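# Park a bicycle in a floor rack slot

## Task

Put the bike into the floor rack so that one of its wheels sits in the slot near the slot's closed end, with the kickstand raised fully. When done, the bike must be motionless and touch nothing except the rack: no wall, furniture or loose item. The rack is loose on the floor, not anchored. The bike must not fall or finish leaning, or the task fails.

## Robot and tools

ROBOT. A Hello Robot Stretch 3 with one arm. It has a two-wheel differential base (0.33 m long, 0.34 m wide, rounded rear) that pivots about the point midway between its drive wheels, 0.05 m behind the front edge. A lift carries a telescoping arm up a mast, and the arm extends toward the robot's right side. The base cannot drive sideways, so to move the gripper forward or back you drive the base. On the wrist are yaw, pitch and roll joints and a two-finger gripper. The head carries two cameras on pan and tilt joints. A passive caster sits about 0.24 m behind the wheel axle. With the arm retracted and the wrist folded, turning on the spot sweeps a circle of radius 0.28 m. An unfolded, level gripper reaches past that circle.

FRAMES. All positions are in metres. Base frame: origin on the floor between the drive wheels, x forward, y left, z up. hand_pose is the fingertip pinch point in the base frame. With all wrist joints at 0, its x axis points up, its y axis back along the arm, and its z axis to the rear. The odometry frame is the base frame as it was at the start. base_odometry counts wheel rotation only, so wheel slip shows up as travel. Heading is in rad, positive to the left.

TOOL move. One call carries one action plus the optional "cameras" and "blocking".
- base: exactly one key. translate_m is a forward (+) or backward (-) drive offset in metres from the last reported position, range -3 to 3. rotate_rad is an on-the-spot turn offset in radians, left positive, range -6.4 to 6.4.
- joints: a single dict of absolute targets keyed by joint name. lift_m 0 to 1.1. arm_m 0 to 0.52 (extension). wrist_yaw_rad -1.345 to 4.42 (0 means along the arm; positive swings toward the front). wrist_pitch_rad -1.57 to 0.451 (0 is level; negative tips the fingers down). wrist_roll_rad -2.911 to 2.918. gripper_m -0.089 to 0.179 (larger is wider). head_pan_rad -3.953 to 1.73 (0 forward, positive left, -1.57 looks along the arm). head_tilt_rad -1.53 to 0.419 (negative looks down).
- pace: "default" or "max".
- contact_limits: a dict of motor_effort percentages (1 to 100) for arm_m, translate_m or rotate_rad. Each one applies only when its own motion is commanded in the same action. The motion halts when the effort reaches that value. For the base, either wheel triggers it, and each wheel then goes slack separately, which can swing the robot.
- servos: "reboot", sent on its own, re-enables servos that have faulted.
- blocking: true, or left out, waits until everything has come to rest. false returns after about 0.5 s. A later move overrides only the joints it names, and the base only if it names the base.
A move with no action just returns the current state and images. Unknown keys make the call invalid. An out-of-range value gets the call refused, and after a refusal or an unexpected stop, the rest of the reply's calls do not run.

OTHER TOOLS. wait(seconds 0 to 10) lets time pass without new commands. stop brakes every running motion. Braked motions report "stopped" and may keep pressing on whatever they touch. zoom_image(camera, region [x0,y0,x1,y1] in pixels, at most 504x504) enlarges part of that camera's latest image. read_manual returns licence texts only. finished_scene(scene) ends the current scene for good.

SPEEDS. At default/max: base 0.12/0.30 m/s and 0.76/1.90 rad/s, lift 0.11/0.15 m/s, arm 0.14/0.40 m/s. The base is capped at 0.10 m/s and 0.63 rad/s unless lift_m < 0.30, arm_m < 0.03 and wrist_yaw_rad > 2.54. A base move times out after 14 s.

RESULT LINES. "move": "done", or the most serious status. base_status and joint_status: done, moving, off_target (came to rest short of the target and may still be pushing), contact_stop, time_out, torque_fault. on_its_own: things the robot did without being told, such as a joint going slack, holding, or being off. "held at" there is the target, not the measured position. motor_effort: percent per motor, positive toward higher values, with the peak in brackets. At full effort, wrist pitch reads about 45 and roll about 72. Positive wheel effort means driving forward. base_tilt: forward/right lean in degrees, with about 4 degrees of fixed error. turned_by_wheels vs turned_by_imu: if they differ by more than 0.15 rad, trust the IMU. lidar_m: 12 sectors of 30 degrees each, counter-clockwise from straight ahead (4th left, 7th behind, 10th right), measured in a plane 0.17 m above the floor. "-" means nothing seen, or an object closer than 0.15 m. It misses clear objects and thin legs. wrist_depth_mm and head_depth_mm: 7x7 grids of median depth in mm. The head grid is in the sideways image's layout.

CAMERAS. head_camera's image needs a clockwise quarter turn to be upright. nav_camera's needs a counter-clockwise quarter turn. wrist_camera rides on the gripper.

GRIPPER. To grasp, command a value below the object's width. To let go, open at least 0.05 wider than the object. The reading does not show whether anything is held.

CAUTIONS. Before folding the wrist (yaw to 3.0) or unfolding it, set lift 0.32 to 0.95, pitch -0.4 and roll near 0. Once folded, the lift may go down to 0.25. If yaw is below -0.4, keep pitch at -0.5 or lower. The wrist, the head, and the base without a limit keep pushing into obstacles, and wrist or head servos can fault. Arm pushes above about 0.45 m, or driving while hooked on something solid, can tip the robot. If base_tilt shows a lean, back off. Avoid drops, slams, hard pushes and knocking things over. The bike must be left standing still on its own before finishing.

Each tool is called after "Emit:" as name(argument=value, ...), one argument or row to a line, values as JSON.

## Session

Emit:
move(
  joints={"head_pan_rad": 0.0, "head_tilt_rad": -0.5},
)

Emit:
move(
  joints={"head_pan_rad": 1.3, "head_tilt_rad": -0.5},
  cameras=["head_camera","nav_camera"],
)

Emit:
move(
  joints={"head_pan_rad": -1.3, "head_tilt_rad": -0.5},
  cameras=["head_camera","nav_camera"],
)

Emit:
move(
  joints={"head_pan_rad": -2.7, "head_tilt_rad": -0.5},
  cameras=["head_camera","nav_camera"],
)

Scene clock: 0.87 s.
move: done
base_odometry: x=+0.000 y=+0.000 heading=+0.000
turned_by_wheels: +0.000
turned_by_imu: +0.000
base_tilt: forward=-0.8 right=+0.5
lidar_m: 0.76 0.83 1.31 2.00 2.22 0.95 3.97 2.13 1.74 1.73 0.93 0.76
head_depth_mm: 593 653 725 813 921 1074 1207 / 599 659 730 821 933 1082 1222 / 605 665 739 831 944 1102 1226 / 610 673 747 841 958 1119 1246 / 616 678 757 851 974 1137 1256 / 622 686 765 861 990 1164 1272 / 626 693 770 877 1002 1178 1266
base_status: not commanded
joint_positions: lift_m=+0.538 arm_m=+0.003 wrist_yaw_rad=+2.979 wrist_pitch_rad=-0.575 wrist_roll_rad=+0.000 gripper_m=+0.037 head_pan_rad=+0.000 head_tilt_rad=-0.493
joint_status: all done
measured_speeds: all 0
motor_effort: left_wheel=+0.5(1.0) right_wheel=+0.5(1.5) lift_m=+27.0(27.7) arm_m=-0.5(1.7) wrist_yaw_rad=+0.4(0.7) wrist_pitch_rad=+2.0(2.2) wrist_roll_rad=-0.2(0.4) gripper_m=+0.2(1.7) head_pan_rad=+0.5(2.4) head_tilt_rad=-3.9(3.9)
hand_pose: x=+0.0115 y=+0.0515 z=+0.5171 quat_wxyz=(+0.255, +0.692, +0.145, +0.660) (m; base frame)
wrist_depth_mm: - 141 - - - - - / - 154 - - - - - / - 176 - - - - - / 941 917 869 902 931 931 877 / 787 802 235 811 796 774 782 / 703 694 130 661 131 684 701 / 622 635 365 613 606 615 615
pictures: head_camera (sideways), nav_camera (sideways), wrist_camera
camera_calibration:
head_camera: T_world_to_cam=[[-0.501309, 0.0490598, -0.863877, 1.15581], [0.0581647, 0.998044, 0.0229262, -0.0303963], [0.863311, -0.038754, -0.503181, 0.604896], [0, 0, 0, 1]] pos_world=[0.0589714, -0.00292475, 1.30355]
nav_camera: T_world_to_cam=[[0.451792, -0.00294497, 0.892118, -1.1196], [0.00476556, -0.999972, -0.00571441, 0.0576943], [0.89211, 0.00683317, -0.451766, 0.544913], [0, 0, 0, 1]] pos_world=[0.0194277, 0.0506721, 1.24532]
wrist_camera: T_world_to_cam=[[0.988632, -0.148266, -0.0249758, 0.0165262], [-0.118572, -0.666681, -0.735851, 0.45346], [0.0924504, 0.730447, -0.676683, 0.47405], [0, 0, 0, 1]] pos_world=[-0.00639662, -0.0415048, 0.654873]

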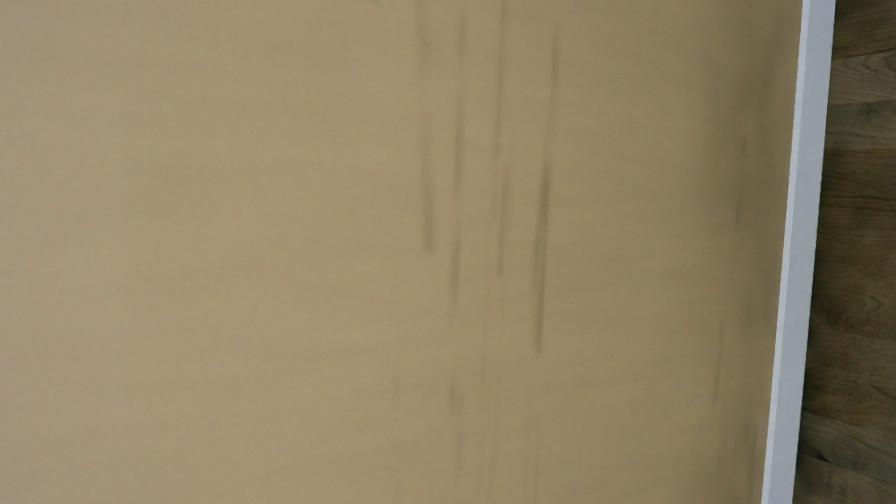

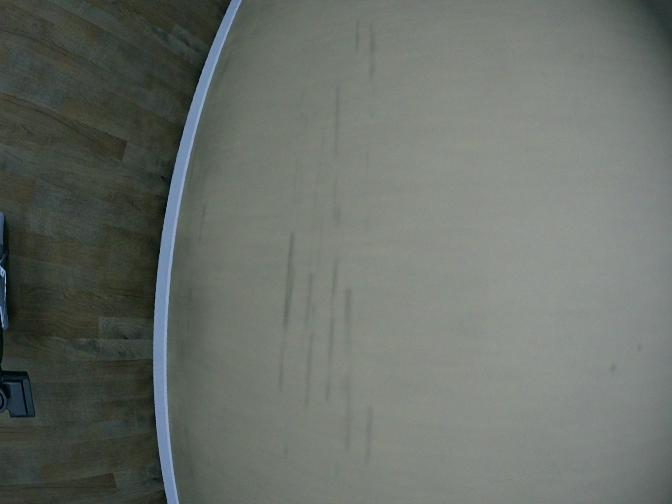

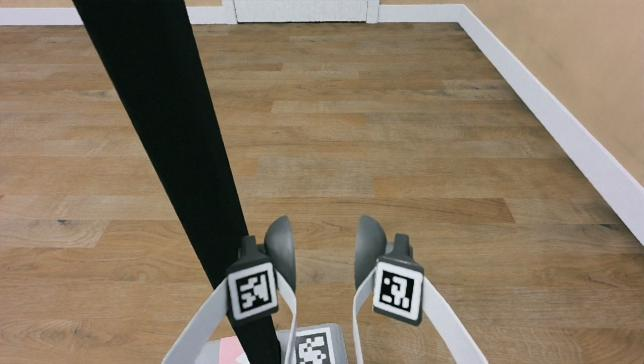

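Scene clock: 2.07 s.
move: done
base_odometry: x=+0.000 y=+0.000 heading=+0.000
turned_by_wheels: +0.000
turned_by_imu: +0.000
base_tilt: forward=-0.8 right=+0.5
lidar_m: 0.76 0.83 1.31 2.00 2.22 0.95 3.96 2.13 1.74 1.73 0.93 0.76
head_depth_mm: 1380 1449 1506 1571 1635 1506 1248 / 1729 1825 1941 2040 1876 1504 1250 / 1786 1954 2194 2368 1869 1509 1262 / 1749 1936 2127 2316 1874 1509 1258 / 1702 1861 2071 2261 1890 1515 1261 / 1671 1832 2025 2217 1887 1517 1258 / 1637 1795 1996 2199 1888 1507 1259
base_status: not commanded
joint_positions: lift_m=+0.538 arm_m=+0.003 wrist_yaw_rad=+2.979 wrist_pitch_rad=-0.575 wrist_roll_rad=+0.000 gripper_m=+0.037 head_pan_rad=+1.294 head_tilt_rad=-0.493
joint_status: all done
measured_speeds: all 0
motor_effort: left_wheel=+0.6(1.3) right_wheel=+0.7(1.2) lift_m=+25.6(27.5) arm_m=-0.8(2.2) wrist_yaw_rad=+0.0(0.7) wrist_pitch_rad=+2.1(2.2) wrist_roll_rad=-0.2(0.5) gripper_m=+0.1(1.2) head_pan_rad=+3.4(6.5) head_tilt_rad=-3.6(5.6)
hand_pose: x=+0.0115 y=+0.0515 z=+0.5171 quat_wxyz=(+0.255, +0.692, +0.145, +0.660) (m; base frame)
wrist_depth_mm: - 141 - - - - - / - 154 - - - - - / - 177 - - - - - / 925 932 872 945 920 894 892 / 790 815 235 787 789 775 784 / 721 704 129 682 131 707 692 / 627 621 363 616 605 615 606
pictures: head_camera (sideways), nav_camera (sideways)
camera_calibration:
head_camera: T_world_to_cam=[[-0.184283, -0.469026, -0.863744, 1.1537], [-0.944134, 0.328764, 0.0229108, -0.0242623], [0.273222, 0.819713, -0.503409, 0.608791], [0, 0, 0, 1]] pos_world=[0.0233655, 0.0500588, 1.30353]
nav_camera: T_world_to_cam=[[0.126391, 0.434008, 0.891999, -1.11746], [0.963192, -0.268753, -0.00571567, 0.0518496], [0.237247, 0.859889, -0.452001, 0.549214], [0, 0, 0, 1]] pos_world=[-0.0390033, 0.0266567, 1.24531]

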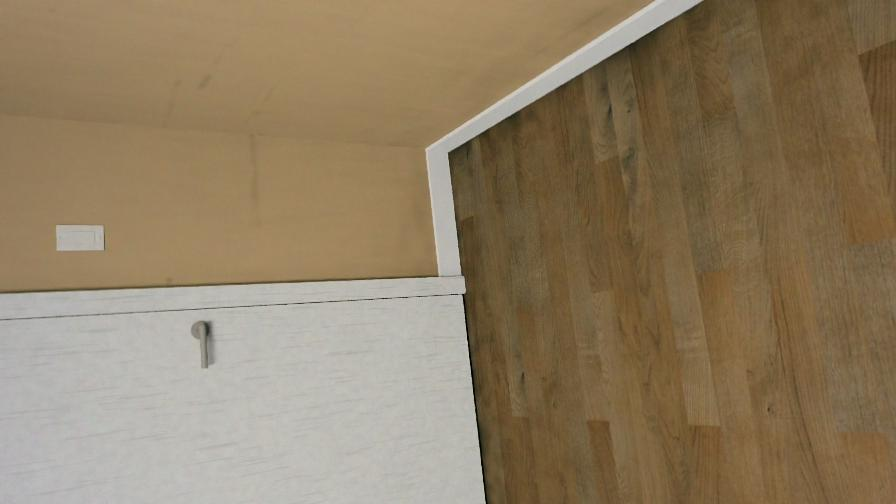

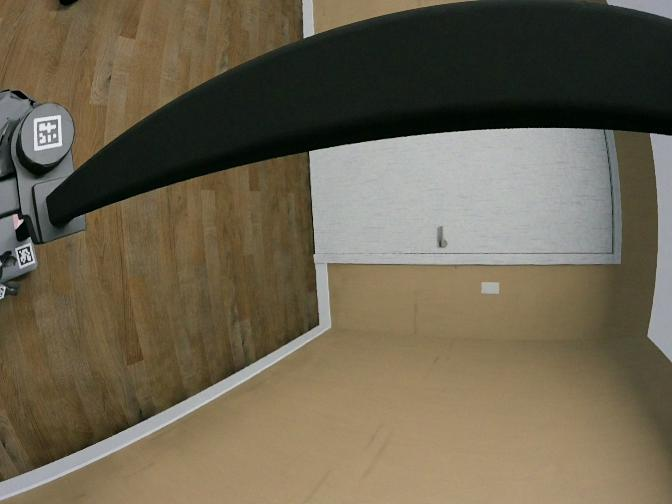

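Scene clock: 3.70 s.
move: done
base_odometry: x=+0.000 y=+0.000 heading=+0.000
turned_by_wheels: +0.000
turned_by_imu: +0.000
base_tilt: forward=-0.8 right=+0.5
lidar_m: 0.76 0.83 1.31 2.00 2.23 0.95 3.96 2.13 1.74 1.73 0.93 0.76
head_depth_mm: 1412 1530 1699 1873 1859 1506 1252 / 1462 1599 1767 1969 1880 1511 1251 / 1507 1661 1852 2073 1872 1506 1257 / 1562 1737 1922 2150 1874 1518 1268 / 1416 1525 1644 1791 1818 1515 1261 / 1174 1256 1334 1428 1537 1480 1266 / 1010 1065 1126 1190 1261 1341 1259
base_status: not commanded
joint_positions: lift_m=+0.538 arm_m=+0.003 wrist_yaw_rad=+2.979 wrist_pitch_rad=-0.575 wrist_roll_rad=+0.000 gripper_m=+0.037 head_pan_rad=-1.294 head_tilt_rad=-0.494
joint_status: all done
measured_speeds: all 0
motor_effort: left_wheel=+0.2(1.1) right_wheel=+0.9(1.6) lift_m=+24.0(26.5) arm_m=-1.8(2.5) wrist_yaw_rad=+0.2(0.7) wrist_pitch_rad=+2.0(2.2) wrist_roll_rad=+0.1(0.7) gripper_m=+0.3(1.7) head_pan_rad=-2.0(4.9) head_tilt_rad=-3.7(6.0)
hand_pose: x=+0.0115 y=+0.0515 z=+0.5171 quat_wxyz=(+0.255, +0.692, +0.145, +0.660) (m; base frame)
wrist_depth_mm: - 140 - - - - - / - 155 - - - - - / - 176 - - - - - / 908 891 877 929 912 886 906 / 809 791 235 783 793 795 790 / 711 707 129 672 130 694 689 / 631 617 365 624 613 621 619
pictures: head_camera (sideways), nav_camera (sideways)
camera_calibration:
head_camera: T_world_to_cam=[[-0.089963, 0.496007, -0.863646, 1.153], [0.975929, 0.216881, 0.0228994, -0.0359599], [0.198667, -0.840797, -0.503579, 0.609467], [0, 0, 0, 1]] pos_world=[0.0177406, -0.0516576, 1.30352]
nav_camera: T_world_to_cam=[[0.120788, -0.435782, 0.89191, -1.11731], [-0.960579, -0.277949, -0.00571661, 0.0635858], [0.250397, -0.85606, -0.452176, 0.549362], [0, 0, 0, 1]] pos_world=[0.0584782, 0.00105751, 1.24531]

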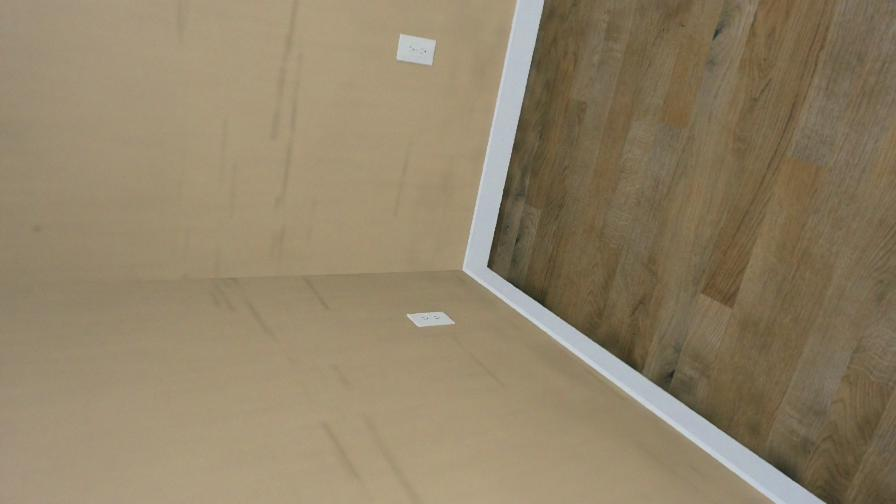

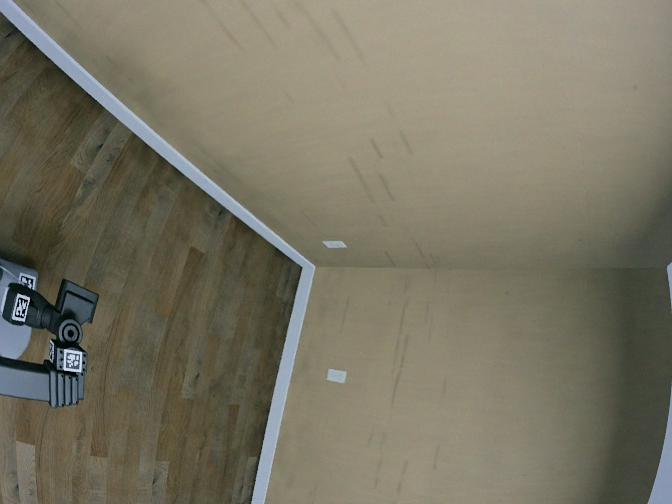

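Scene clock: 4.93 s.
move: done
base_odometry: x=+0.000 y=+0.000 heading=+0.000
turned_by_wheels: +0.000
turned_by_imu: +0.000
base_tilt: forward=-0.8 right=+0.5
lidar_m: 0.76 0.83 1.31 2.00 2.23 0.95 3.96 2.13 1.74 1.73 0.93 0.76
head_depth_mm: 3461 3774 3405 2478 1873 1507 1254 / 3690 3918 3663 2466 1879 1502 1260 / 3414 3884 3636 2483 1866 1517 1257 / 2879 3148 3327 2506 1904 1519 1269 / 2492 2708 2954 2487 1883 1517 1261 / 2191 2350 2554 2498 1890 1516 1266 / 1952 2080 2218 2291 1893 1513 1258
base_status: not commanded
joint_positions: lift_m=+0.538 arm_m=+0.003 wrist_yaw_rad=+2.979 wrist_pitch_rad=-0.575 wrist_roll_rad=+0.000 gripper_m=+0.037 head_pan_rad=-2.694 head_tilt_rad=-0.494
joint_status: all done
measured_speeds: all 0
motor_effort: left_wheel=+0.4(1.3) right_wheel=+1.4(1.7) lift_m=+23.4(24.9) arm_m=-2.0(2.7) wrist_yaw_rad=-0.3(0.5) wrist_pitch_rad=+2.1(2.2) wrist_roll_rad=+0.2(0.7) gripper_m=-0.4(1.6) head_pan_rad=-2.1(6.0) head_tilt_rad=-2.4(5.2)
hand_pose: x=+0.0115 y=+0.0515 z=+0.5171 quat_wxyz=(+0.255, +0.692, +0.145, +0.660) (m; base frame)
wrist_depth_mm: - 142 - - - - - / - 155 - - - - - / - 176 - - - - - / 950 907 875 932 911 943 908 / 802 808 235 790 811 794 786 / 691 705 130 668 130 707 684 / 625 631 364 623 595 616 621
pictures: head_camera (sideways), nav_camera (sideways)
camera_calibration:
head_camera: T_world_to_cam=[[0.473517, 0.172968, -0.863634, 1.14955], [0.379601, -0.924867, 0.022898, -0.0323204], [-0.794785, -0.338679, -0.503599, 0.615554], [0, 0, 0, 1]] pos_world=[-0.0428275, -0.0202514, 1.30352]
nav_camera: T_world_to_cam=[[-0.408931, -0.193109, 0.891899, -1.11406], [-0.437172, 0.89936, -0.00571672, 0.0603932], [-0.801035, -0.392251, -0.452198, 0.555803], [0, 0, 0, 1]] pos_world=[0.016046, -0.0514357, 1.24531]

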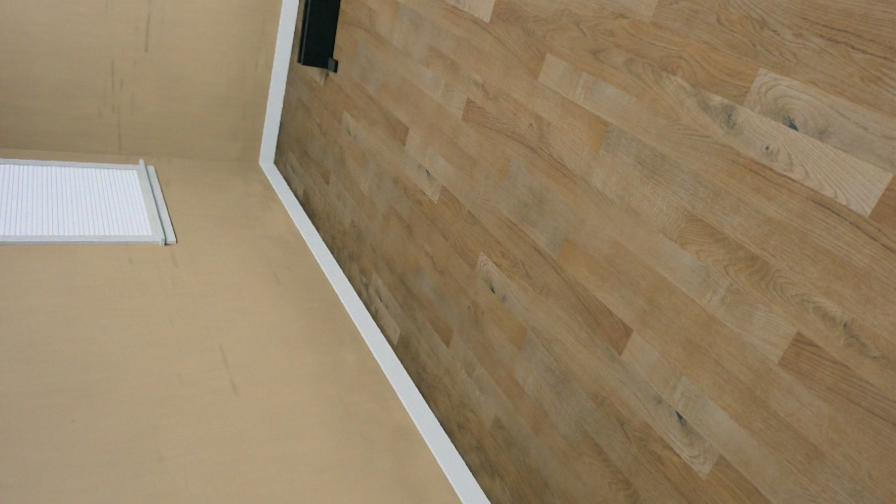

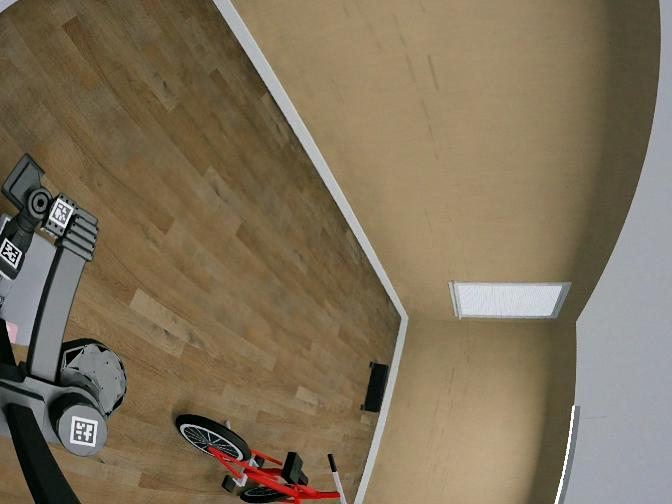

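Emit:
move(
  base={"rotate_rad": 2.9},
  joints={"lift_m": 0.4, "wrist_pitch_rad": -0.4, "wrist_yaw_rad": 3.1, "head_pan_rad": 0.0, "head_tilt_rad": -0.55},
  pace="max",
  cameras=["head_camera","nav_camera"],
)

Emit:
move(
  joints={"head_pan_rad": -0.6},
  cameras=["head_camera"],
)

Scene clock: 15.13 s.
move: done
base_odometry: x=+0.000 y=+0.000 heading=+2.900
turned_by_wheels: +2.900
turned_by_imu: +2.924
base_tilt: forward=-0.7 right=+0.5
lidar_m: 0.95 2.67 1.84 1.73 1.18 0.81 0.76 0.77 1.00 2.00 2.03 2.66
head_depth_mm: 3696 - 3210 2271 1761 1447 1225 / 3645 - 3209 2298 1779 1453 1226 / 3588 3969 3045 2035 1771 1459 1229 / 3507 3900 3036 1637 1451 1444 1226 / 3470 3853 3241 2288 1789 1450 1224 / 3377 3791 3230 2302 1782 1462 1230 / 3350 3672 3249 2298 1801 1465 1232
base_status: done
joint_positions: lift_m=+0.400 arm_m=+0.003 wrist_yaw_rad=+3.098 wrist_pitch_rad=-0.422 wrist_roll_rad=+0.000 gripper_m=+0.037 head_pan_rad=-0.006 head_tilt_rad=-0.543
joint_status: all done
measured_speeds: all 0
motor_effort: left_wheel=-5.9(10.1) right_wheel=+7.4(11.3) lift_m=+24.5(27.1) arm_m=-12.3(12.4) wrist_yaw_rad=+1.5(5.3) wrist_pitch_rad=+4.0(6.2) wrist_roll_rad=+0.1(0.8) gripper_m=-1.6(1.8) head_pan_rad=+2.5(6.2) head_tilt_rad=-3.3(5.2)
hand_pose: x=-0.0115 y=+0.0759 z=+0.4118 quat_wxyz=(+0.163, +0.694, +0.133, +0.688) (m; base frame)
wrist_depth_mm: - - 142 - - - - / - - 155 - - - - / - - 171 - - - - / 872 921 187 910 885 890 882 / 750 758 203 741 749 759 733 / 628 640 129 259 130 632 617 / 552 547 279 375 530 543 540
pictures: head_camera (sideways), nav_camera (sideways)
camera_calibration:
head_camera: T_world_to_cam=[[-0.543738, 0.0522816, -0.837625, 1.12184], [0.0651517, 0.997675, 0.0199786, -0.0266001], [0.836722, -0.0437096, -0.54588, 0.660613], [0, 0, 0, 1]] pos_world=[0.058968, -0.0032379, 1.30082]
nav_camera: T_world_to_cam=[[0.495976, -0.00588307, 0.868317, -1.08882], [-0.00144942, -0.999981, -0.00594724, 0.058035], [0.868335, 0.00169113, -0.495975, 0.602583], [0, 0, 0, 1]] pos_world=[0.0168696, 0.0506092, 1.24465]

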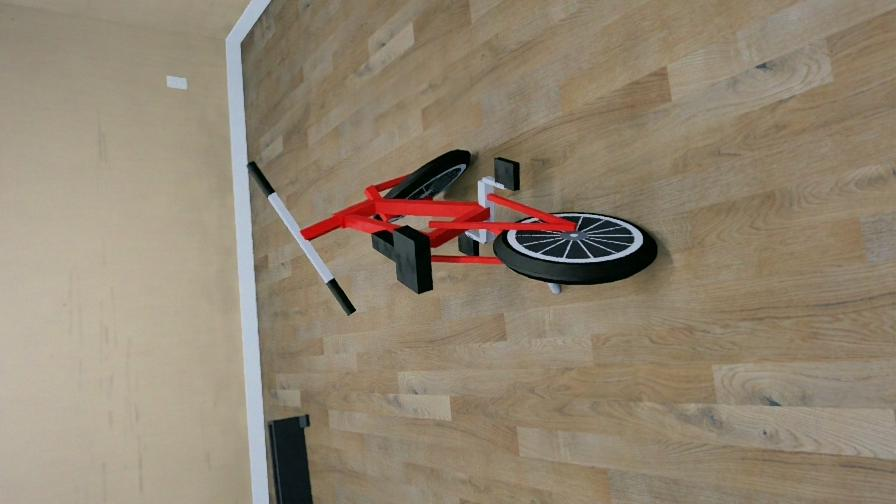

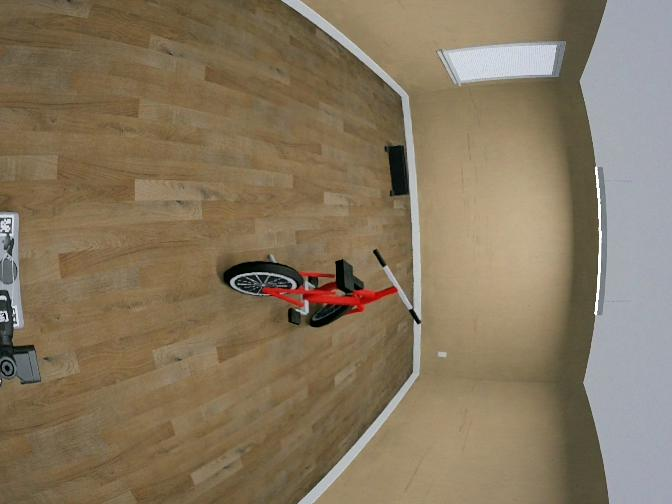

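Scene clock: 16.07 s.
move: done
base_odometry: x=+0.000 y=+0.000 heading=+2.900
turned_by_wheels: +0.000
turned_by_imu: +0.000
base_tilt: forward=-0.8 right=+0.5
lidar_m: 0.95 2.69 1.84 1.73 1.18 0.81 0.76 0.77 1.00 2.00 2.04 2.65
head_depth_mm: 1935 2086 2319 2292 1771 1443 1217 / 2107 2318 2526 2292 1774 1451 1224 / 2318 2529 2756 2293 1775 1455 1228 / 2553 2855 3057 2281 1792 1466 1232 / 2841 3200 3271 2319 1781 1468 1231 / 3239 3683 3268 2321 1781 1461 1233 / 3634 - 3255 2309 1728 1457 1235
base_status: not commanded
joint_positions: lift_m=+0.400 arm_m=+0.003 wrist_yaw_rad=+3.098 wrist_pitch_rad=-0.422 wrist_roll_rad=+0.000 gripper_m=+0.037 head_pan_rad=-0.594 head_tilt_rad=-0.543
joint_status: all done
measured_speeds: all 0
motor_effort: left_wheel=-5.7(6.5) right_wheel=+6.6(7.5) lift_m=+24.3(25.2) arm_m=-13.6(13.6) wrist_yaw_rad=+1.9(2.3) wrist_pitch_rad=+3.9(4.0) wrist_roll_rad=-0.2(0.4) gripper_m=-0.4(1.3) head_pan_rad=-2.4(4.0) head_tilt_rad=-2.5(4.3)
hand_pose: x=-0.0115 y=+0.0759 z=+0.4118 quat_wxyz=(+0.163, +0.694, +0.133, +0.688) (m; base frame)
wrist_depth_mm: - - 142 - - - - / - - 155 - - - - / - - 170 - - - - / 896 916 186 912 927 899 909 / 764 747 203 744 732 742 747 / 637 640 129 262 130 625 627 / 549 556 278 380 531 543 547
pictures: head_camera (sideways)
camera_calibration:
head_camera: T_world_to_cam=[[-0.423427, 0.3451, -0.837625, 1.1211], [0.607597, 0.793994, 0.0199786, -0.0299091], [0.671964, -0.500479, -0.54588, 0.661618], [0, 0, 0, 1]] pos_world=[0.0482937, -0.0320188, 1.30082]

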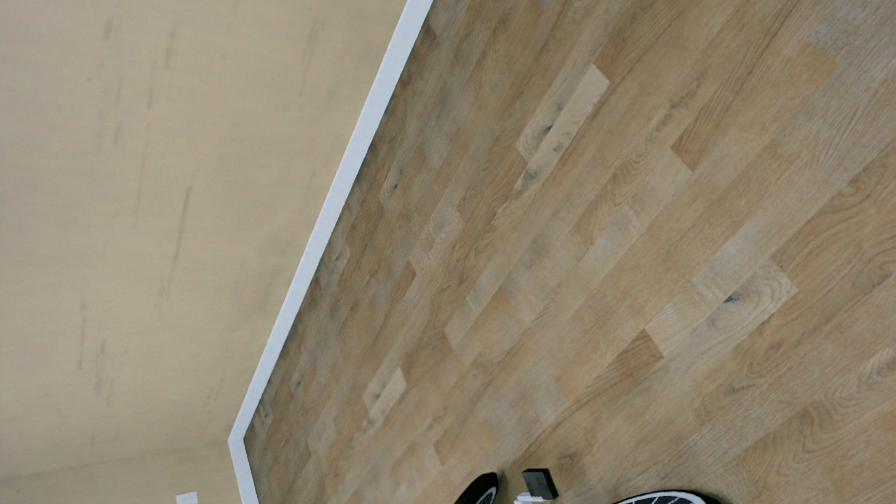

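Emit:
move(
  joints={"head_pan_rad": 0.45, "head_tilt_rad": -0.45},
  cameras=["head_camera"],
)

Emit:
zoom_image(
  camera="head_camera",
  region=[200, 50, 500, 450],
)

Scene clock: 39.17 s.
move: done
base_odometry: x=+0.000 y=+0.000 heading=+2.900
turned_by_wheels: +0.000
turned_by_imu: -0.001
base_tilt: forward=-0.8 right=+0.5
lidar_m: 0.95 2.68 1.84 1.73 1.18 0.81 0.76 0.77 1.00 2.00 2.03 2.65
head_depth_mm: 3356 3556 3834 2596 1926 1356 1278 / 3391 3675 3925 2644 1953 1550 1284 / 3498 3839 3562 2659 1952 1552 1282 / 3584 - - 2664 1962 1555 1289 / 3669 - - 2628 1964 1562 1285 / 3209 3369 3492 2667 1954 1552 1293 / 2671 2731 2925 2637 1969 1566 1291
base_status: not commanded
joint_positions: lift_m=+0.400 arm_m=+0.003 wrist_yaw_rad=+3.098 wrist_pitch_rad=-0.422 wrist_roll_rad=+0.000 gripper_m=+0.037 head_pan_rad=+0.444 head_tilt_rad=-0.458
joint_status: all done
measured_speeds: all 0
motor_effort: left_wheel=-6.0(6.6) right_wheel=+7.5(7.7) lift_m=+26.1(26.1) arm_m=-12.2(13.6) wrist_yaw_rad=+1.9(2.5) wrist_pitch_rad=+3.9(4.1) wrist_roll_rad=-0.5(0.5) gripper_m=-0.3(1.4) head_pan_rad=+3.5(6.3) head_tilt_rad=+3.4(5.5)
hand_pose: x=-0.0115 y=+0.0759 z=+0.4118 quat_wxyz=(+0.163, +0.694, +0.133, +0.688) (m; base frame)
wrist_depth_mm: - - 141 - - - - / - - 154 - - - - / - - 170 - - - - / 872 906 187 899 907 900 900 / 751 752 203 763 747 729 737 / 627 642 129 259 130 621 623 / 545 545 279 375 530 549 531
pictures: head_camera (sideways)
camera_calibration:
head_camera: T_world_to_cam=[[-0.446083, -0.157827, -0.880966, 1.17776], [-0.376883, 0.925925, 0.0249561, -0.0303864], [0.811769, 0.343153, -0.472522, 0.565317], [0, 0, 0, 1]] pos_world=[0.05502, 0.0200271, 1.30545]

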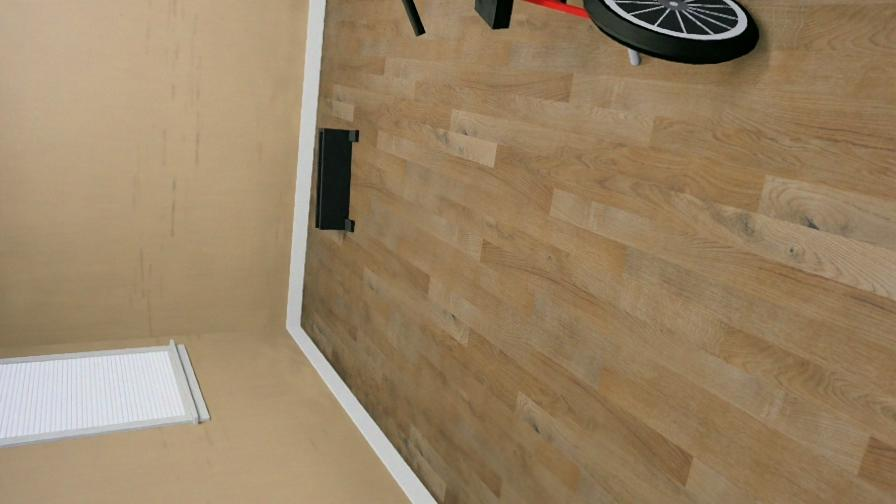

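Scaled by 1.260 from the camera's 896x504 image, which has a finer 1280x720 frame.

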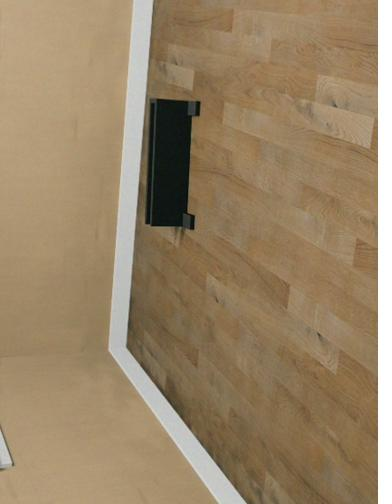

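Emit:
move(
  base={"rotate_rad": 0.3},
  joints={"lift_m": 0.29},
  pace="max",
  cameras=[],
)

Emit:
move(
  base={"translate_m": 2.4},
  joints={"head_pan_rad": -0.2, "head_tilt_rad": -0.7},
  pace="max",
  cameras=["head_camera"],
)

Emit:
zoom_image(
  camera="head_camera",
  region=[300, 100, 700, 500],
)

Scene clock: 65.57 s.
move: done
base_odometry: x=+0.000 y=+0.000 heading=-3.084
turned_by_wheels: +0.300
turned_by_imu: +0.302
base_tilt: forward=-0.8 right=+0.6
lidar_m: 3.75 2.06 1.73 1.66 0.90 0.76 0.76 0.85 1.41 2.00 2.28 0.95
head_depth_mm: 3440 3757 3867 2632 1954 1547 1277 / 3643 3925 - 2625 1942 1548 1283 / 3134 3467 3664 2623 1941 1550 1283 / 2675 2969 3208 2647 1960 1555 1285 / 2337 2524 2759 2649 1979 1552 1289 / 2092 2208 2376 2486 1976 1562 1289 / 1879 1975 2119 2233 1970 1558 1291
base_status: done
joint_positions: lift_m=+0.290 arm_m=+0.003 wrist_yaw_rad=+3.098 wrist_pitch_rad=-0.421 wrist_roll_rad=+0.000 gripper_m=+0.037 head_pan_rad=+0.444 head_tilt_rad=-0.457
joint_status: all done
measured_speeds: all 0
motor_effort: left_wheel=-4.2(10.0) right_wheel=+5.5(11.2) lift_m=+25.6(27.5) arm_m=-11.9(12.8) wrist_yaw_rad=+1.7(2.7) wrist_pitch_rad=+3.8(4.0) wrist_roll_rad=-0.1(0.4) gripper_m=+0.2(1.4) head_pan_rad=+4.0(4.0) head_tilt_rad=+3.4(5.2)
hand_pose: x=-0.0115 y=+0.0761 z=+0.3020 quat_wxyz=(+0.163, +0.694, +0.133, +0.688) (m; base frame)
wrist_depth_mm: 669 139 142 - - - - / - - 154 - - - - / 703 863 171 926 931 930 910 / 711 739 186 738 710 729 720 / 594 596 205 585 585 585 590 / 514 508 129 261 131 498 495 / 441 284 260 267 287 432 435
pictures: none
No camera images: "cameras" was empty.

Scene clock: 75.00 s.
move: done
base_odometry: x=-2.396 y=-0.138 heading=-3.084
turned_by_wheels: +0.000
turned_by_imu: +0.011
base_tilt: forward=-0.8 right=+0.5
lidar_m: 1.66 1.42 1.21 1.20 1.36 2.28 1.43 1.09 1.04 2.55 1.96 1.66
head_depth_mm: 1447 1648 1916 1901 1568 1330 1159 / 1438 1637 1907 1893 1557 1326 1153 / 1435 1641 1893 1893 1551 1332 1159 / 1432 1628 1895 1901 1516 1336 1159 / 1428 1623 1894 1902 1515 1333 1157 / 1418 1614 1878 1891 1490 1332 1161 / 1408 1600 1860 1899 1568 1333 1156
base_status: done
joint_positions: lift_m=+0.290 arm_m=+0.003 wrist_yaw_rad=+3.099 wrist_pitch_rad=-0.421 wrist_roll_rad=+0.000 gripper_m=+0.037 head_pan_rad=-0.194 head_tilt_rad=-0.692
joint_status: all done
measured_speeds: all 0
motor_effort: left_wheel=-4.8(6.3) right_wheel=+4.7(12.8) lift_m=+31.7(34.0) arm_m=-11.1(12.9) wrist_yaw_rad=+1.2(1.9) wrist_pitch_rad=+3.8(3.9) wrist_roll_rad=-0.1(0.6) gripper_m=+0.4(2.0) head_pan_rad=-2.1(4.1) head_tilt_rad=-3.5(5.6)
hand_pose: x=-0.0117 y=+0.0761 z=+0.3020 quat_wxyz=(+0.163, +0.694, +0.133, +0.689) (m; base frame)
wrist_depth_mm: - - 143 - - - - / - - 155 - - - - / 973 938 170 922 969 914 938 / 723 735 185 721 719 702 712 / 594 610 203 595 595 592 582 / 514 504 129 260 130 498 502 / 442 284 262 267 287 427 434
pictures: head_camera (sideways)
camera_calibration:
head_camera: T_world_to_cam=[[-0.64004, 0.175894, -0.747937, 1.00551], [0.253007, 0.967402, 0.0109982, -0.0160516], [0.72549, -0.182194, -0.663679, 0.814535], [0, 0, 0, 1]] pos_world=[0.056688, -0.0129311, 1.29282]

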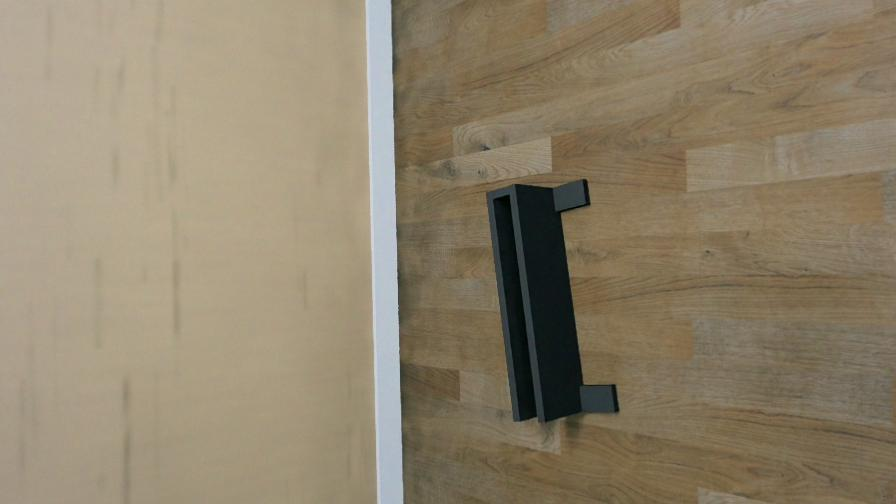

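Scaled by 1.260 from the camera's 896x504 image, which has a finer 1280x720 frame.

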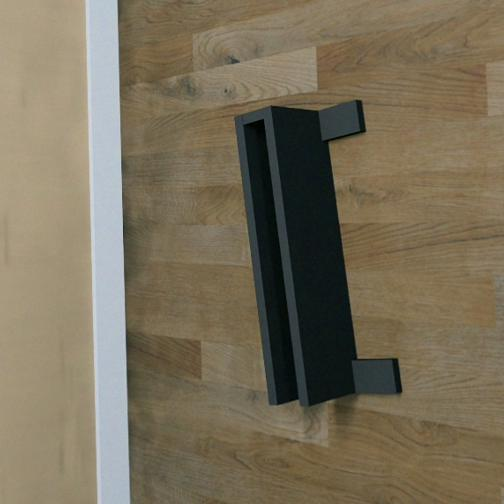

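Emit:
move(
  base={"rotate_rad": -0.101},
  joints={"lift_m": 0.5},
  pace="max",
  cameras=[],
)

Emit:
move(
  base={"translate_m": 0.654},
  joints={"wrist_yaw_rad": 0.0, "wrist_pitch_rad": -0.5},
  pace="max",
  cameras=[],
)

Emit:
move(
  base={"rotate_rad": 1.562},
  joints={"wrist_pitch_rad": -1.57, "gripper_m": 0.179, "wrist_roll_rad": 1.57, "head_pan_rad": -1.57, "head_tilt_rad": -1.1},
  pace="max",
  cameras=[],
)

Emit:
move(
  joints={"arm_m": 0.28, "lift_m": 0.4},
  pace="max",
  cameras=["wrist_camera","head_camera"],
)

Scene clock: 108.67 s.
move: done
base_odometry: x=-2.396 y=-0.138 heading=+3.098
turned_by_wheels: -0.101
turned_by_imu: -0.103
base_tilt: forward=-0.8 right=+0.5
lidar_m: 1.66 1.52 1.22 1.20 1.30 1.97 3.08 1.09 1.04 2.55 2.11 1.68
head_depth_mm: 1511 1735 2011 1905 1562 1332 1161 / 1489 1697 1975 1901 1573 1324 1158 / 1466 1681 1945 1899 1572 1332 1154 / 1443 1647 1923 1908 1528 1329 1156 / 1420 1613 1868 1894 1502 1328 1156 / 1402 1592 1843 1906 1489 1335 1158 / 1389 1571 1814 1893 1483 1328 1153
base_status: done
joint_positions: lift_m=+0.500 arm_m=+0.003 wrist_yaw_rad=+3.099 wrist_pitch_rad=-0.420 wrist_roll_rad=+0.000 gripper_m=+0.037 head_pan_rad=-0.194 head_tilt_rad=-0.692
joint_status: all done
measured_speeds: all 0
motor_effort: left_wheel=+5.6(6.8) right_wheel=-4.2(4.9) lift_m=+31.3(36.1) arm_m=-10.3(11.3) wrist_yaw_rad=+1.3(1.8) wrist_pitch_rad=+3.6(3.9) wrist_roll_rad=-0.2(0.6) gripper_m=+0.9(1.6) head_pan_rad=-2.1(3.6) head_tilt_rad=-4.6(5.0)
hand_pose: x=-0.0117 y=+0.0761 z=+0.5121 quat_wxyz=(+0.163, +0.694, +0.133, +0.689) (m; base frame)
wrist_depth_mm: - - 142 - - - - / - - 155 - - - - / - - 170 - - - - / - - 186 - - - - / 885 905 203 897 873 864 874 / 754 747 129 149 130 743 751 / 680 656 268 627 633 637 644
pictures: none
No camera images: "cameras" was empty.

Scene clock: 116.17 s.
move: done
base_odometry: x=-3.049 y=-0.110 heading=+3.099
turned_by_wheels: +0.000
turned_by_imu: +0.002
base_tilt: forward=-0.8 right=+0.5
lidar_m: 1.01 1.10 1.13 1.12 1.21 1.85 1.99 1.48 2.66 2.63 1.28 1.03
head_depth_mm: 899 1031 1200 1437 1573 1327 1154 / 885 1016 1180 1417 1561 1330 1113 / 874 1001 1160 1382 1557 1326 1096 / 861 976 1140 1349 1529 1328 1086 / 850 967 1115 1331 1525 1334 1063 / 838 949 1098 1297 1485 1332 1111 / 826 939 1079 1279 1495 1326 1156
base_status: done
joint_positions: lift_m=+0.500 arm_m=+0.003 wrist_yaw_rad=+0.002 wrist_pitch_rad=-0.512 wrist_roll_rad=+0.000 gripper_m=+0.037 head_pan_rad=-0.194 head_tilt_rad=-0.692
joint_status: all done
measured_speeds: all 0
motor_effort: left_wheel=+6.0(12.3) right_wheel=-1.4(3.1) lift_m=+24.2(32.0) arm_m=-8.9(11.1) wrist_yaw_rad=-1.7(5.5) wrist_pitch_rad=+2.1(3.9) wrist_roll_rad=-0.2(0.8) gripper_m=+0.8(2.1) head_pan_rad=-2.0(3.4) head_tilt_rad=-3.2(5.3)
hand_pose: x=-0.0211 y=-0.3593 z=+0.4921 quat_wxyz=(+0.685, +0.180, -0.683, -0.179) (m; base frame)
wrist_depth_mm: - - - - - - - / - - - - - - - / - - - - - - - / 953 954 943 958 952 954 908 / 827 817 800 807 789 786 805 / 709 696 129 655 130 688 695 / 617 608 595 593 590 601 611
pictures: none
No camera images: "cameras" was empty.

Scene clock: 119.57 s.
move: done
base_odometry: x=-3.049 y=-0.110 heading=-1.623
turned_by_wheels: +1.562
turned_by_imu: +1.575
base_tilt: forward=-0.9 right=+0.5
lidar_m: 1.12 1.21 1.82 2.05 1.48 2.67 2.63 1.30 1.03 1.01 1.10 1.13
head_depth_mm: 1012 1250 1512 1422 1293 1200 480 / 1017 1262 1511 1414 1269 1156 476 / 1029 1271 1508 1410 558 591 967 / 1035 1281 1516 1399 1180 1005 970 / 1038 1297 1506 1400 1255 1181 1106 / 1048 1304 1513 1399 1246 1187 1101 / 1053 1318 1506 1396 1277 1180 1100
base_status: done
joint_positions: lift_m=+0.500 arm_m=+0.003 wrist_yaw_rad=+0.001 wrist_pitch_rad=-1.544 wrist_roll_rad=+1.564 gripper_m=+0.179 head_pan_rad=-1.564 head_tilt_rad=-1.086
joint_status: all done
joint sent to its limit — wrist_pitch_rad, lower limit.
measured_speeds: all 0
motor_effort: left_wheel=-5.7(9.7) right_wheel=+6.9(11.1) lift_m=+24.0(25.9) arm_m=-11.5(12.0) wrist_yaw_rad=-1.2(1.9) wrist_pitch_rad=-2.0(2.7) wrist_roll_rad=+1.5(3.5) gripper_m=-0.4(96.8) head_pan_rad=-2.3(5.2) head_tilt_rad=-6.0(8.3)
hand_pose: x=-0.0216 y=-0.1302 z=+0.3819 quat_wxyz=(+0.003, +0.003, -0.716, -0.698) (m; base frame)
wrist_depth_mm: 511 398 514 357 352 353 488 / 518 410 513 362 363 362 493 / 533 412 535 374 369 367 340 / 544 411 545 - 370 377 526 / 572 416 558 564 556 386 538 / 117 143 553 576 561 123 136 / 115 426 600 601 580 584 109
pictures: none
No camera images: "cameras" was empty.

Scene clock: 121.50 s.
move: done
base_odometry: x=-3.049 y=-0.110 heading=-1.623
turned_by_wheels: +0.000
turned_by_imu: +0.000
base_tilt: forward=-0.8 right=+0.5
lidar_m: 1.12 1.21 1.82 2.05 1.48 2.66 2.63 1.30 1.03 1.01 1.09 1.13
head_depth_mm: 1013 1256 1521 1410 1304 1199 567 / 1021 1262 1508 1411 1265 1169 564 / 1029 1272 1515 881 679 619 692 / 1033 1288 1531 853 1249 1043 970 / 1038 1293 1516 1395 1262 1173 1101 / 1047 1303 1507 1395 1252 1183 1098 / 1056 1314 1507 1400 1281 1180 1103
base_status: not commanded
joint_positions: lift_m=+0.400 arm_m=+0.280 wrist_yaw_rad=-0.001 wrist_pitch_rad=-1.547 wrist_roll_rad=+1.566 gripper_m=+0.179 head_pan_rad=-1.564 head_tilt_rad=-1.086
joint_status: all done
measured_speeds: all 0
motor_effort: left_wheel=-5.0(6.5) right_wheel=+7.0(7.2) lift_m=+28.0(28.4) arm_m=+11.3(14.0) wrist_yaw_rad=+0.6(1.4) wrist_pitch_rad=-1.5(2.0) wrist_roll_rad=+0.8(1.9) gripper_m=-1.0(2.0) head_pan_rad=-3.0(3.1) head_tilt_rad=-6.2(7.6)
hand_pose: x=-0.0215 y=-0.4066 z=+0.2820 quat_wxyz=(+0.002, +0.001, -0.715, -0.699) (m; base frame)
wrist_depth_mm: 417 418 411 328 404 406 285 / 423 423 427 346 413 409 277 / 440 437 436 371 425 421 281 / 453 447 446 431 438 413 281 / 457 456 458 427 449 448 290 / 116 143 466 434 455 125 135 / 114 487 483 464 461 477 108
pictures: head_camera (sideways), wrist_camera
camera_calibration:
head_camera: T_world_to_cam=[[0.0433192, 0.89894, -0.435924, 0.594823], [0.998414, -0.0546616, -0.0135049, 0.0113011], [-0.0359684, -0.434647, -0.899882, 1.12628], [0, 0, 0, 1]] pos_world=[0.00346026, -0.0445561, 1.27297]
wrist_camera: T_world_to_cam=[[0.0104253, 0.998771, -0.0484443, 0.427364], [0.985959, -0.0021926, 0.166975, 0.0104634], [0.166663, -0.0495048, -0.98477, 0.423955], [0, 0, 0, 1]] pos_world=[-0.0854296, -0.405828, 0.436455]

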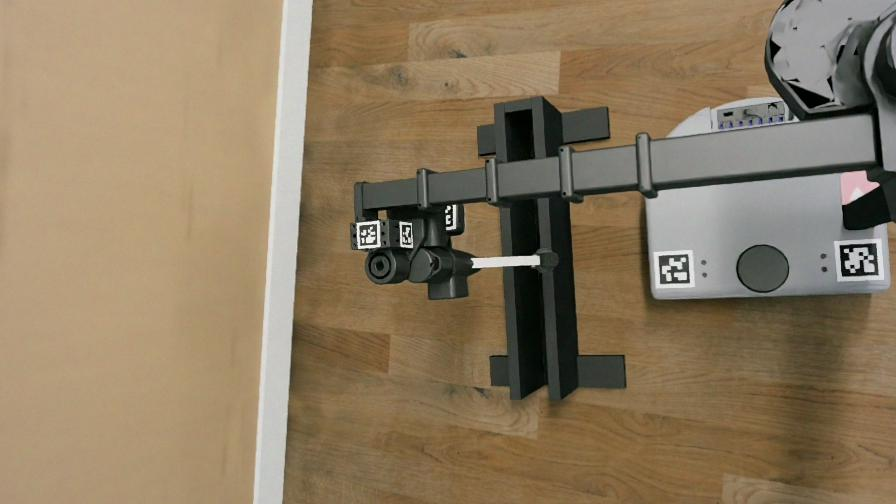

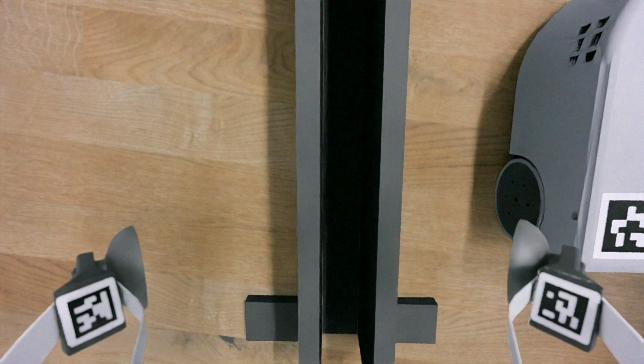

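Emit:
move(
  joints={"arm_m": 0.26, "lift_m": 0.195},
  cameras=["wrist_camera"],
)

Emit:
move(
  joints={"gripper_m": 0.06},
  cameras=["wrist_camera"],
)

Scene clock: 135.60 s.
move: done
base_odometry: x=-3.049 y=-0.110 heading=-1.623
turned_by_wheels: +0.000
turned_by_imu: -0.001
base_tilt: forward=-0.8 right=+0.6
lidar_m: 1.12 1.21 1.82 2.04 1.48 2.67 2.63 1.29 1.03 1.01 1.10 1.13
head_depth_mm: 1013 1256 1510 1410 1300 1204 1086 / 1021 1261 1511 1407 1268 1167 730 / 1028 1273 1516 1407 1157 826 747 / 1034 1282 1519 1386 1246 1044 967 / 1043 1296 1516 1405 1260 1177 1102 / 1052 1298 1515 1391 1258 1190 1099 / 1057 1316 1513 1393 1281 1183 1097
base_status: not commanded
joint_positions: lift_m=+0.195 arm_m=+0.260 wrist_yaw_rad=-0.001 wrist_pitch_rad=-1.547 wrist_roll_rad=+1.566 gripper_m=+0.179 head_pan_rad=-1.564 head_tilt_rad=-1.086
joint_status: all done
measured_speeds: all 0
motor_effort: left_wheel=-5.7(6.3) right_wheel=+6.8(7.4) lift_m=+22.8(32.1) arm_m=-11.0(14.2) wrist_yaw_rad=+0.9(1.4) wrist_pitch_rad=-1.6(1.6) wrist_roll_rad=+1.0(1.4) gripper_m=+1.2(1.8) head_pan_rad=-2.0(3.3) head_tilt_rad=-6.5(7.9)
hand_pose: x=-0.0215 y=-0.3866 z=+0.0770 quat_wxyz=(+0.002, +0.001, -0.715, -0.699) (m; base frame)
wrist_depth_mm: 224 73 91 - 96 71 218 / 228 75 91 - 96 74 223 / 237 77 91 - 112 75 228 / 242 79 105 - 95 234 235 / 250 - 126 241 112 80 240 / 117 84 92 241 111 82 136 / 115 86 92 - 94 254 107
pictures: wrist_camera
camera_calibration:
wrist_camera: T_world_to_cam=[[0.0104257, 0.998772, -0.0484406, 0.397442], [0.985959, -0.00219366, 0.166975, 0.0447352], [0.166663, -0.0495012, -0.984771, 0.223078], [0, 0, 0, 1]] pos_world=[-0.0854296, -0.385813, 0.231463]

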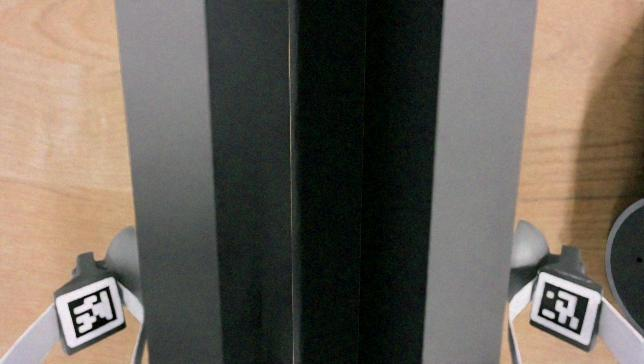

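Scene clock: 137.53 s.
move: done
base_odometry: x=-3.049 y=-0.110 heading=-1.623
turned_by_wheels: +0.000
turned_by_imu: +0.000
base_tilt: forward=-0.8 right=+0.5
lidar_m: 1.12 1.21 1.82 2.05 1.48 2.67 2.63 1.29 1.03 1.01 1.10 1.13
head_depth_mm: 1019 1248 1521 1424 1295 1199 1095 / 1021 1255 1513 1414 1261 1171 733 / 1028 1271 1507 1407 1152 826 749 / 1036 1285 1507 1384 1240 1041 967 / 1036 1293 1511 1399 1254 1176 1102 / 1045 1306 1504 1387 1258 1185 1100 / 1053 1317 1516 1396 1278 1185 1099
base_status: not commanded
joint_positions: lift_m=+0.195 arm_m=+0.260 wrist_yaw_rad=-0.001 wrist_pitch_rad=-1.547 wrist_roll_rad=+1.566 gripper_m=+0.062 head_pan_rad=-1.564 head_tilt_rad=-1.086
joint_status: all done
measured_speeds: all 0
motor_effort: left_wheel=-5.6(6.2) right_wheel=+7.2(7.2) lift_m=+26.3(26.3) arm_m=-10.2(12.4) wrist_yaw_rad=+0.7(1.2) wrist_pitch_rad=-1.6(1.6) wrist_roll_rad=+0.8(1.3) gripper_m=-45.2(100.0) head_pan_rad=-2.1(3.0) head_tilt_rad=-5.8(7.5)
hand_pose: x=-0.0215 y=-0.3867 z=+0.0770 quat_wxyz=(+0.002, +0.001, -0.715, -0.699) (m; base frame)
wrist_depth_mm: 223 73 90 - 97 71 216 / 230 75 90 - 96 74 223 / 236 77 104 - 113 76 227 / 242 79 104 - 96 232 234 / 251 - 105 245 112 133 240 / 254 84 91 242 112 83 238 / 113 86 92 - 95 125 112
pictures: wrist_camera
camera_calibration:
wrist_camera: T_world_to_cam=[[0.0104202, 0.998761, -0.0486555, 0.39751], [0.985959, -0.00215227, 0.166975, 0.0447521], [0.166663, -0.0497122, -0.98476, 0.222987], [0, 0, 0, 1]] pos_world=[-0.0854296, -0.385836, 0.231457]

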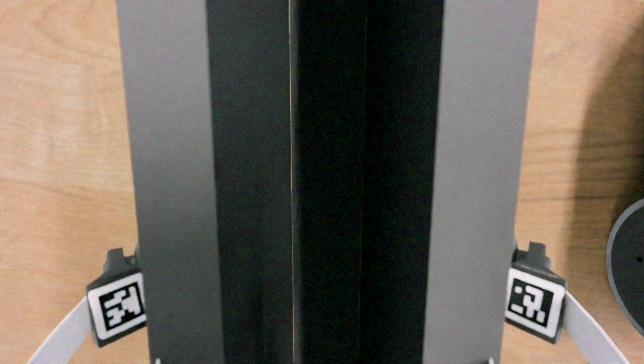

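Emit:
move(
  base={"rotate_rad": -0.485},
  cameras=[],
)

Emit:
move(
  base={"translate_m": -0.975},
  cameras=[],
)

Emit:
move(
  base={"rotate_rad": -1.655},
  cameras=["nav_camera","wrist_camera"],
)

Scene clock: 152.00 s.
move: done
base_odometry: x=-3.049 y=-0.110 heading=-2.107
turned_by_wheels: -0.485
turned_by_imu: -0.489
base_tilt: forward=-0.8 right=+0.5
lidar_m: 1.12 1.12 1.23 1.91 1.94 1.48 2.65 2.50 1.25 1.02 1.02 1.11
head_depth_mm: 1368 1665 1557 1416 1296 1201 1091 / 1283 1624 1555 1408 1273 1173 733 / 1213 1527 1548 1413 1158 827 748 / 1150 1434 1531 1384 1244 1040 967 / 1088 1336 1514 1398 1265 1172 1101 / 1034 1259 1495 1391 1250 1187 1101 / 983 1185 1468 1390 1279 1181 1098
base_status: done
joint_positions: lift_m=+0.195 arm_m=+0.260 wrist_yaw_rad=+0.003 wrist_pitch_rad=-1.547 wrist_roll_rad=+1.564 gripper_m=+0.065 head_pan_rad=-1.564 head_tilt_rad=-1.086
joint_status: not commanded
measured_speeds: all 0
on_its_own: gripper_m is held at +0.064, not at your +0.060, by its stall guard, which is not easing now
motor_effort: left_wheel=+8.8(13.7) right_wheel=-9.5(14.9) lift_m=+29.4(31.3) arm_m=-4.7(10.6) wrist_yaw_rad=-2.5(2.8) wrist_pitch_rad=-1.5(1.6) wrist_roll_rad=+1.7(2.0) gripper_m=-15.5(17.8) head_pan_rad=-1.9(3.2) head_tilt_rad=-5.1(7.2)
hand_pose: x=-0.0216 y=-0.3867 z=+0.0770 quat_wxyz=(+0.004, +0.003, -0.715, -0.699) (m; base frame)
wrist_depth_mm: 224 73 104 - 96 71 217 / 230 75 90 - 96 74 223 / 237 77 105 - 113 75 229 / 243 79 105 - 95 232 235 / 249 - 105 244 113 133 239 / 255 84 92 245 112 82 238 / 113 86 91 243 95 125 111
pictures: none
No camera images: "cameras" was empty.

Scene clock: 162.87 s.
move: done
base_odometry: x=-2.551 y=+0.728 heading=-2.107
turned_by_wheels: +0.000
turned_by_imu: -0.006
base_tilt: forward=-0.8 right=+0.5
lidar_m: 2.04 2.02 2.22 1.61 1.34 2.14 1.74 1.73 1.69 1.37 1.36 1.49
head_depth_mm: 1845 1735 1558 1417 1301 1202 1091 / 1749 1732 1549 1406 1268 1170 732 / 1639 1713 1546 1406 1156 824 749 / 1552 1712 1543 1389 1247 1039 964 / 1481 1668 1535 1400 1258 1181 1102 / 1404 1647 1541 1395 1250 1185 1104 / 1336 1600 1524 1393 1276 1184 1096
base_status: done
joint_positions: lift_m=+0.195 arm_m=+0.260 wrist_yaw_rad=+0.001 wrist_pitch_rad=-1.547 wrist_roll_rad=+1.564 gripper_m=+0.065 head_pan_rad=-1.564 head_tilt_rad=-1.086
joint_status: not commanded
measured_speeds: all 0
on_its_own: gripper_m is held at +0.064, not at your +0.060, by its stall guard, which is not easing now
motor_effort: left_wheel=+4.9(6.8) right_wheel=-9.8(13.9) lift_m=+21.7(30.9) arm_m=+13.3(13.8) wrist_yaw_rad=-0.7(2.5) wrist_pitch_rad=-1.5(1.7) wrist_roll_rad=+1.8(2.2) gripper_m=-16.9(17.8) head_pan_rad=-1.2(3.9) head_tilt_rad=-6.7(7.7)
hand_pose: x=-0.0216 y=-0.3867 z=+0.0770 quat_wxyz=(+0.003, +0.002, -0.715, -0.699) (m; base frame)
wrist_depth_mm: 225 73 89 - 97 71 218 / 230 75 90 - 97 73 222 / 238 77 103 - 114 75 230 / 241 79 104 - 96 233 235 / 252 - 105 243 113 133 239 / 256 84 91 242 112 82 237 / 112 87 92 - 95 125 112
pictures: none
No camera images: "cameras" was empty.

Scene clock: 166.60 s.
move: done
base_odometry: x=-2.551 y=+0.728 heading=+2.522
turned_by_wheels: -1.655
turned_by_imu: -1.666
base_tilt: forward=-0.8 right=+0.5
lidar_m: 1.39 1.36 1.45 2.07 2.04 2.15 3.15 0.71 2.27 1.76 1.72 1.80
head_depth_mm: 1953 1724 1560 1410 1298 1203 1088 / 1917 1726 1558 1418 1264 1167 733 / 1940 1717 1556 1414 1154 829 748 / 1892 1711 1548 1377 1246 1041 967 / 1847 1701 1546 1408 1256 1177 1100 / 1811 1700 1537 1395 1245 1181 1097 / 1740 1693 1524 1394 1275 1179 1100
base_status: done
joint_positions: lift_m=+0.195 arm_m=+0.260 wrist_yaw_rad=+0.003 wrist_pitch_rad=-1.547 wrist_roll_rad=+1.564 gripper_m=+0.065 head_pan_rad=-1.564 head_tilt_rad=-1.086
joint_status: not commanded
measured_speeds: all 0
on_its_own: gripper_m is held at +0.064, not at your +0.060, by its stall guard, which is not easing now
motor_effort: left_wheel=+9.0(14.4) right_wheel=-9.5(15.0) lift_m=+27.3(27.9) arm_m=+10.5(12.7) wrist_yaw_rad=-2.0(2.9) wrist_pitch_rad=-1.5(1.6) wrist_roll_rad=+1.8(2.2) gripper_m=-14.7(17.6) head_pan_rad=-2.3(3.5) head_tilt_rad=-6.2(7.7)
hand_pose: x=-0.0216 y=-0.3867 z=+0.0770 quat_wxyz=(+0.004, +0.003, -0.715, -0.699) (m; base frame)
wrist_depth_mm: 224 73 104 - 96 71 219 / 230 75 90 - 96 74 223 / 236 77 105 - 113 75 229 / 243 79 105 - 95 235 235 / 250 - 105 243 112 134 239 / 255 84 92 245 112 82 236 / 112 86 92 243 95 125 111
pictures: nav_camera (sideways), wrist_camera
camera_calibration:
nav_camera: T_world_to_cam=[[0.00263154, -0.873384, 0.487025, -0.588923], [-0.999947, -0.00714577, -0.00741152, 0.0660273], [0.00995327, -0.48698, -0.873356, 1.09863], [0, 0, 0, 1]] pos_world=[0.0566386, 0.0211278, 1.24681]
wrist_camera: T_world_to_cam=[[0.00477368, 0.998804, -0.0486543, 0.397406], [0.985964, 0.00341902, 0.166925, 0.0469731], [0.166891, -0.0487682, -0.984768, 0.223367], [0, 0, 0, 1]] pos_world=[-0.0854888, -0.386198, 0.231459]

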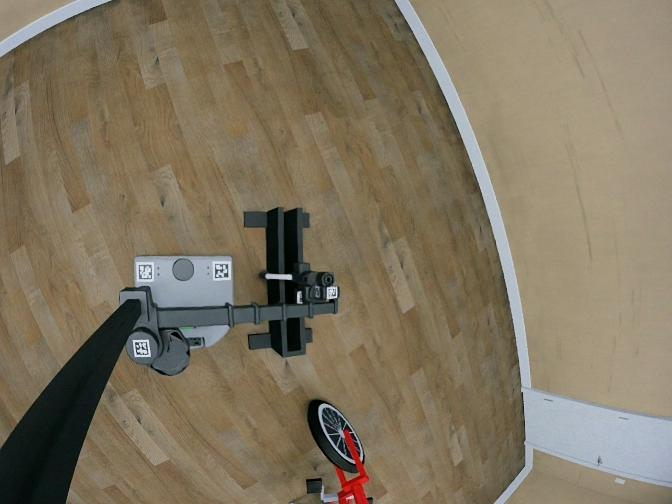

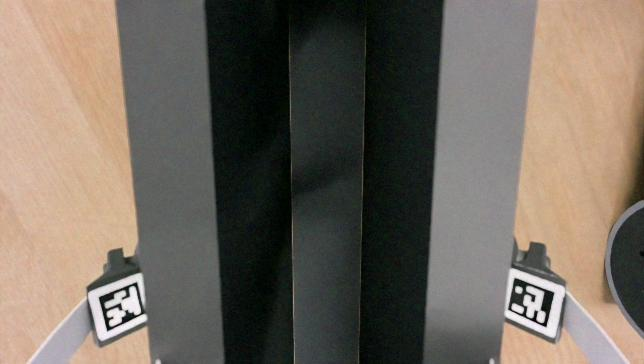

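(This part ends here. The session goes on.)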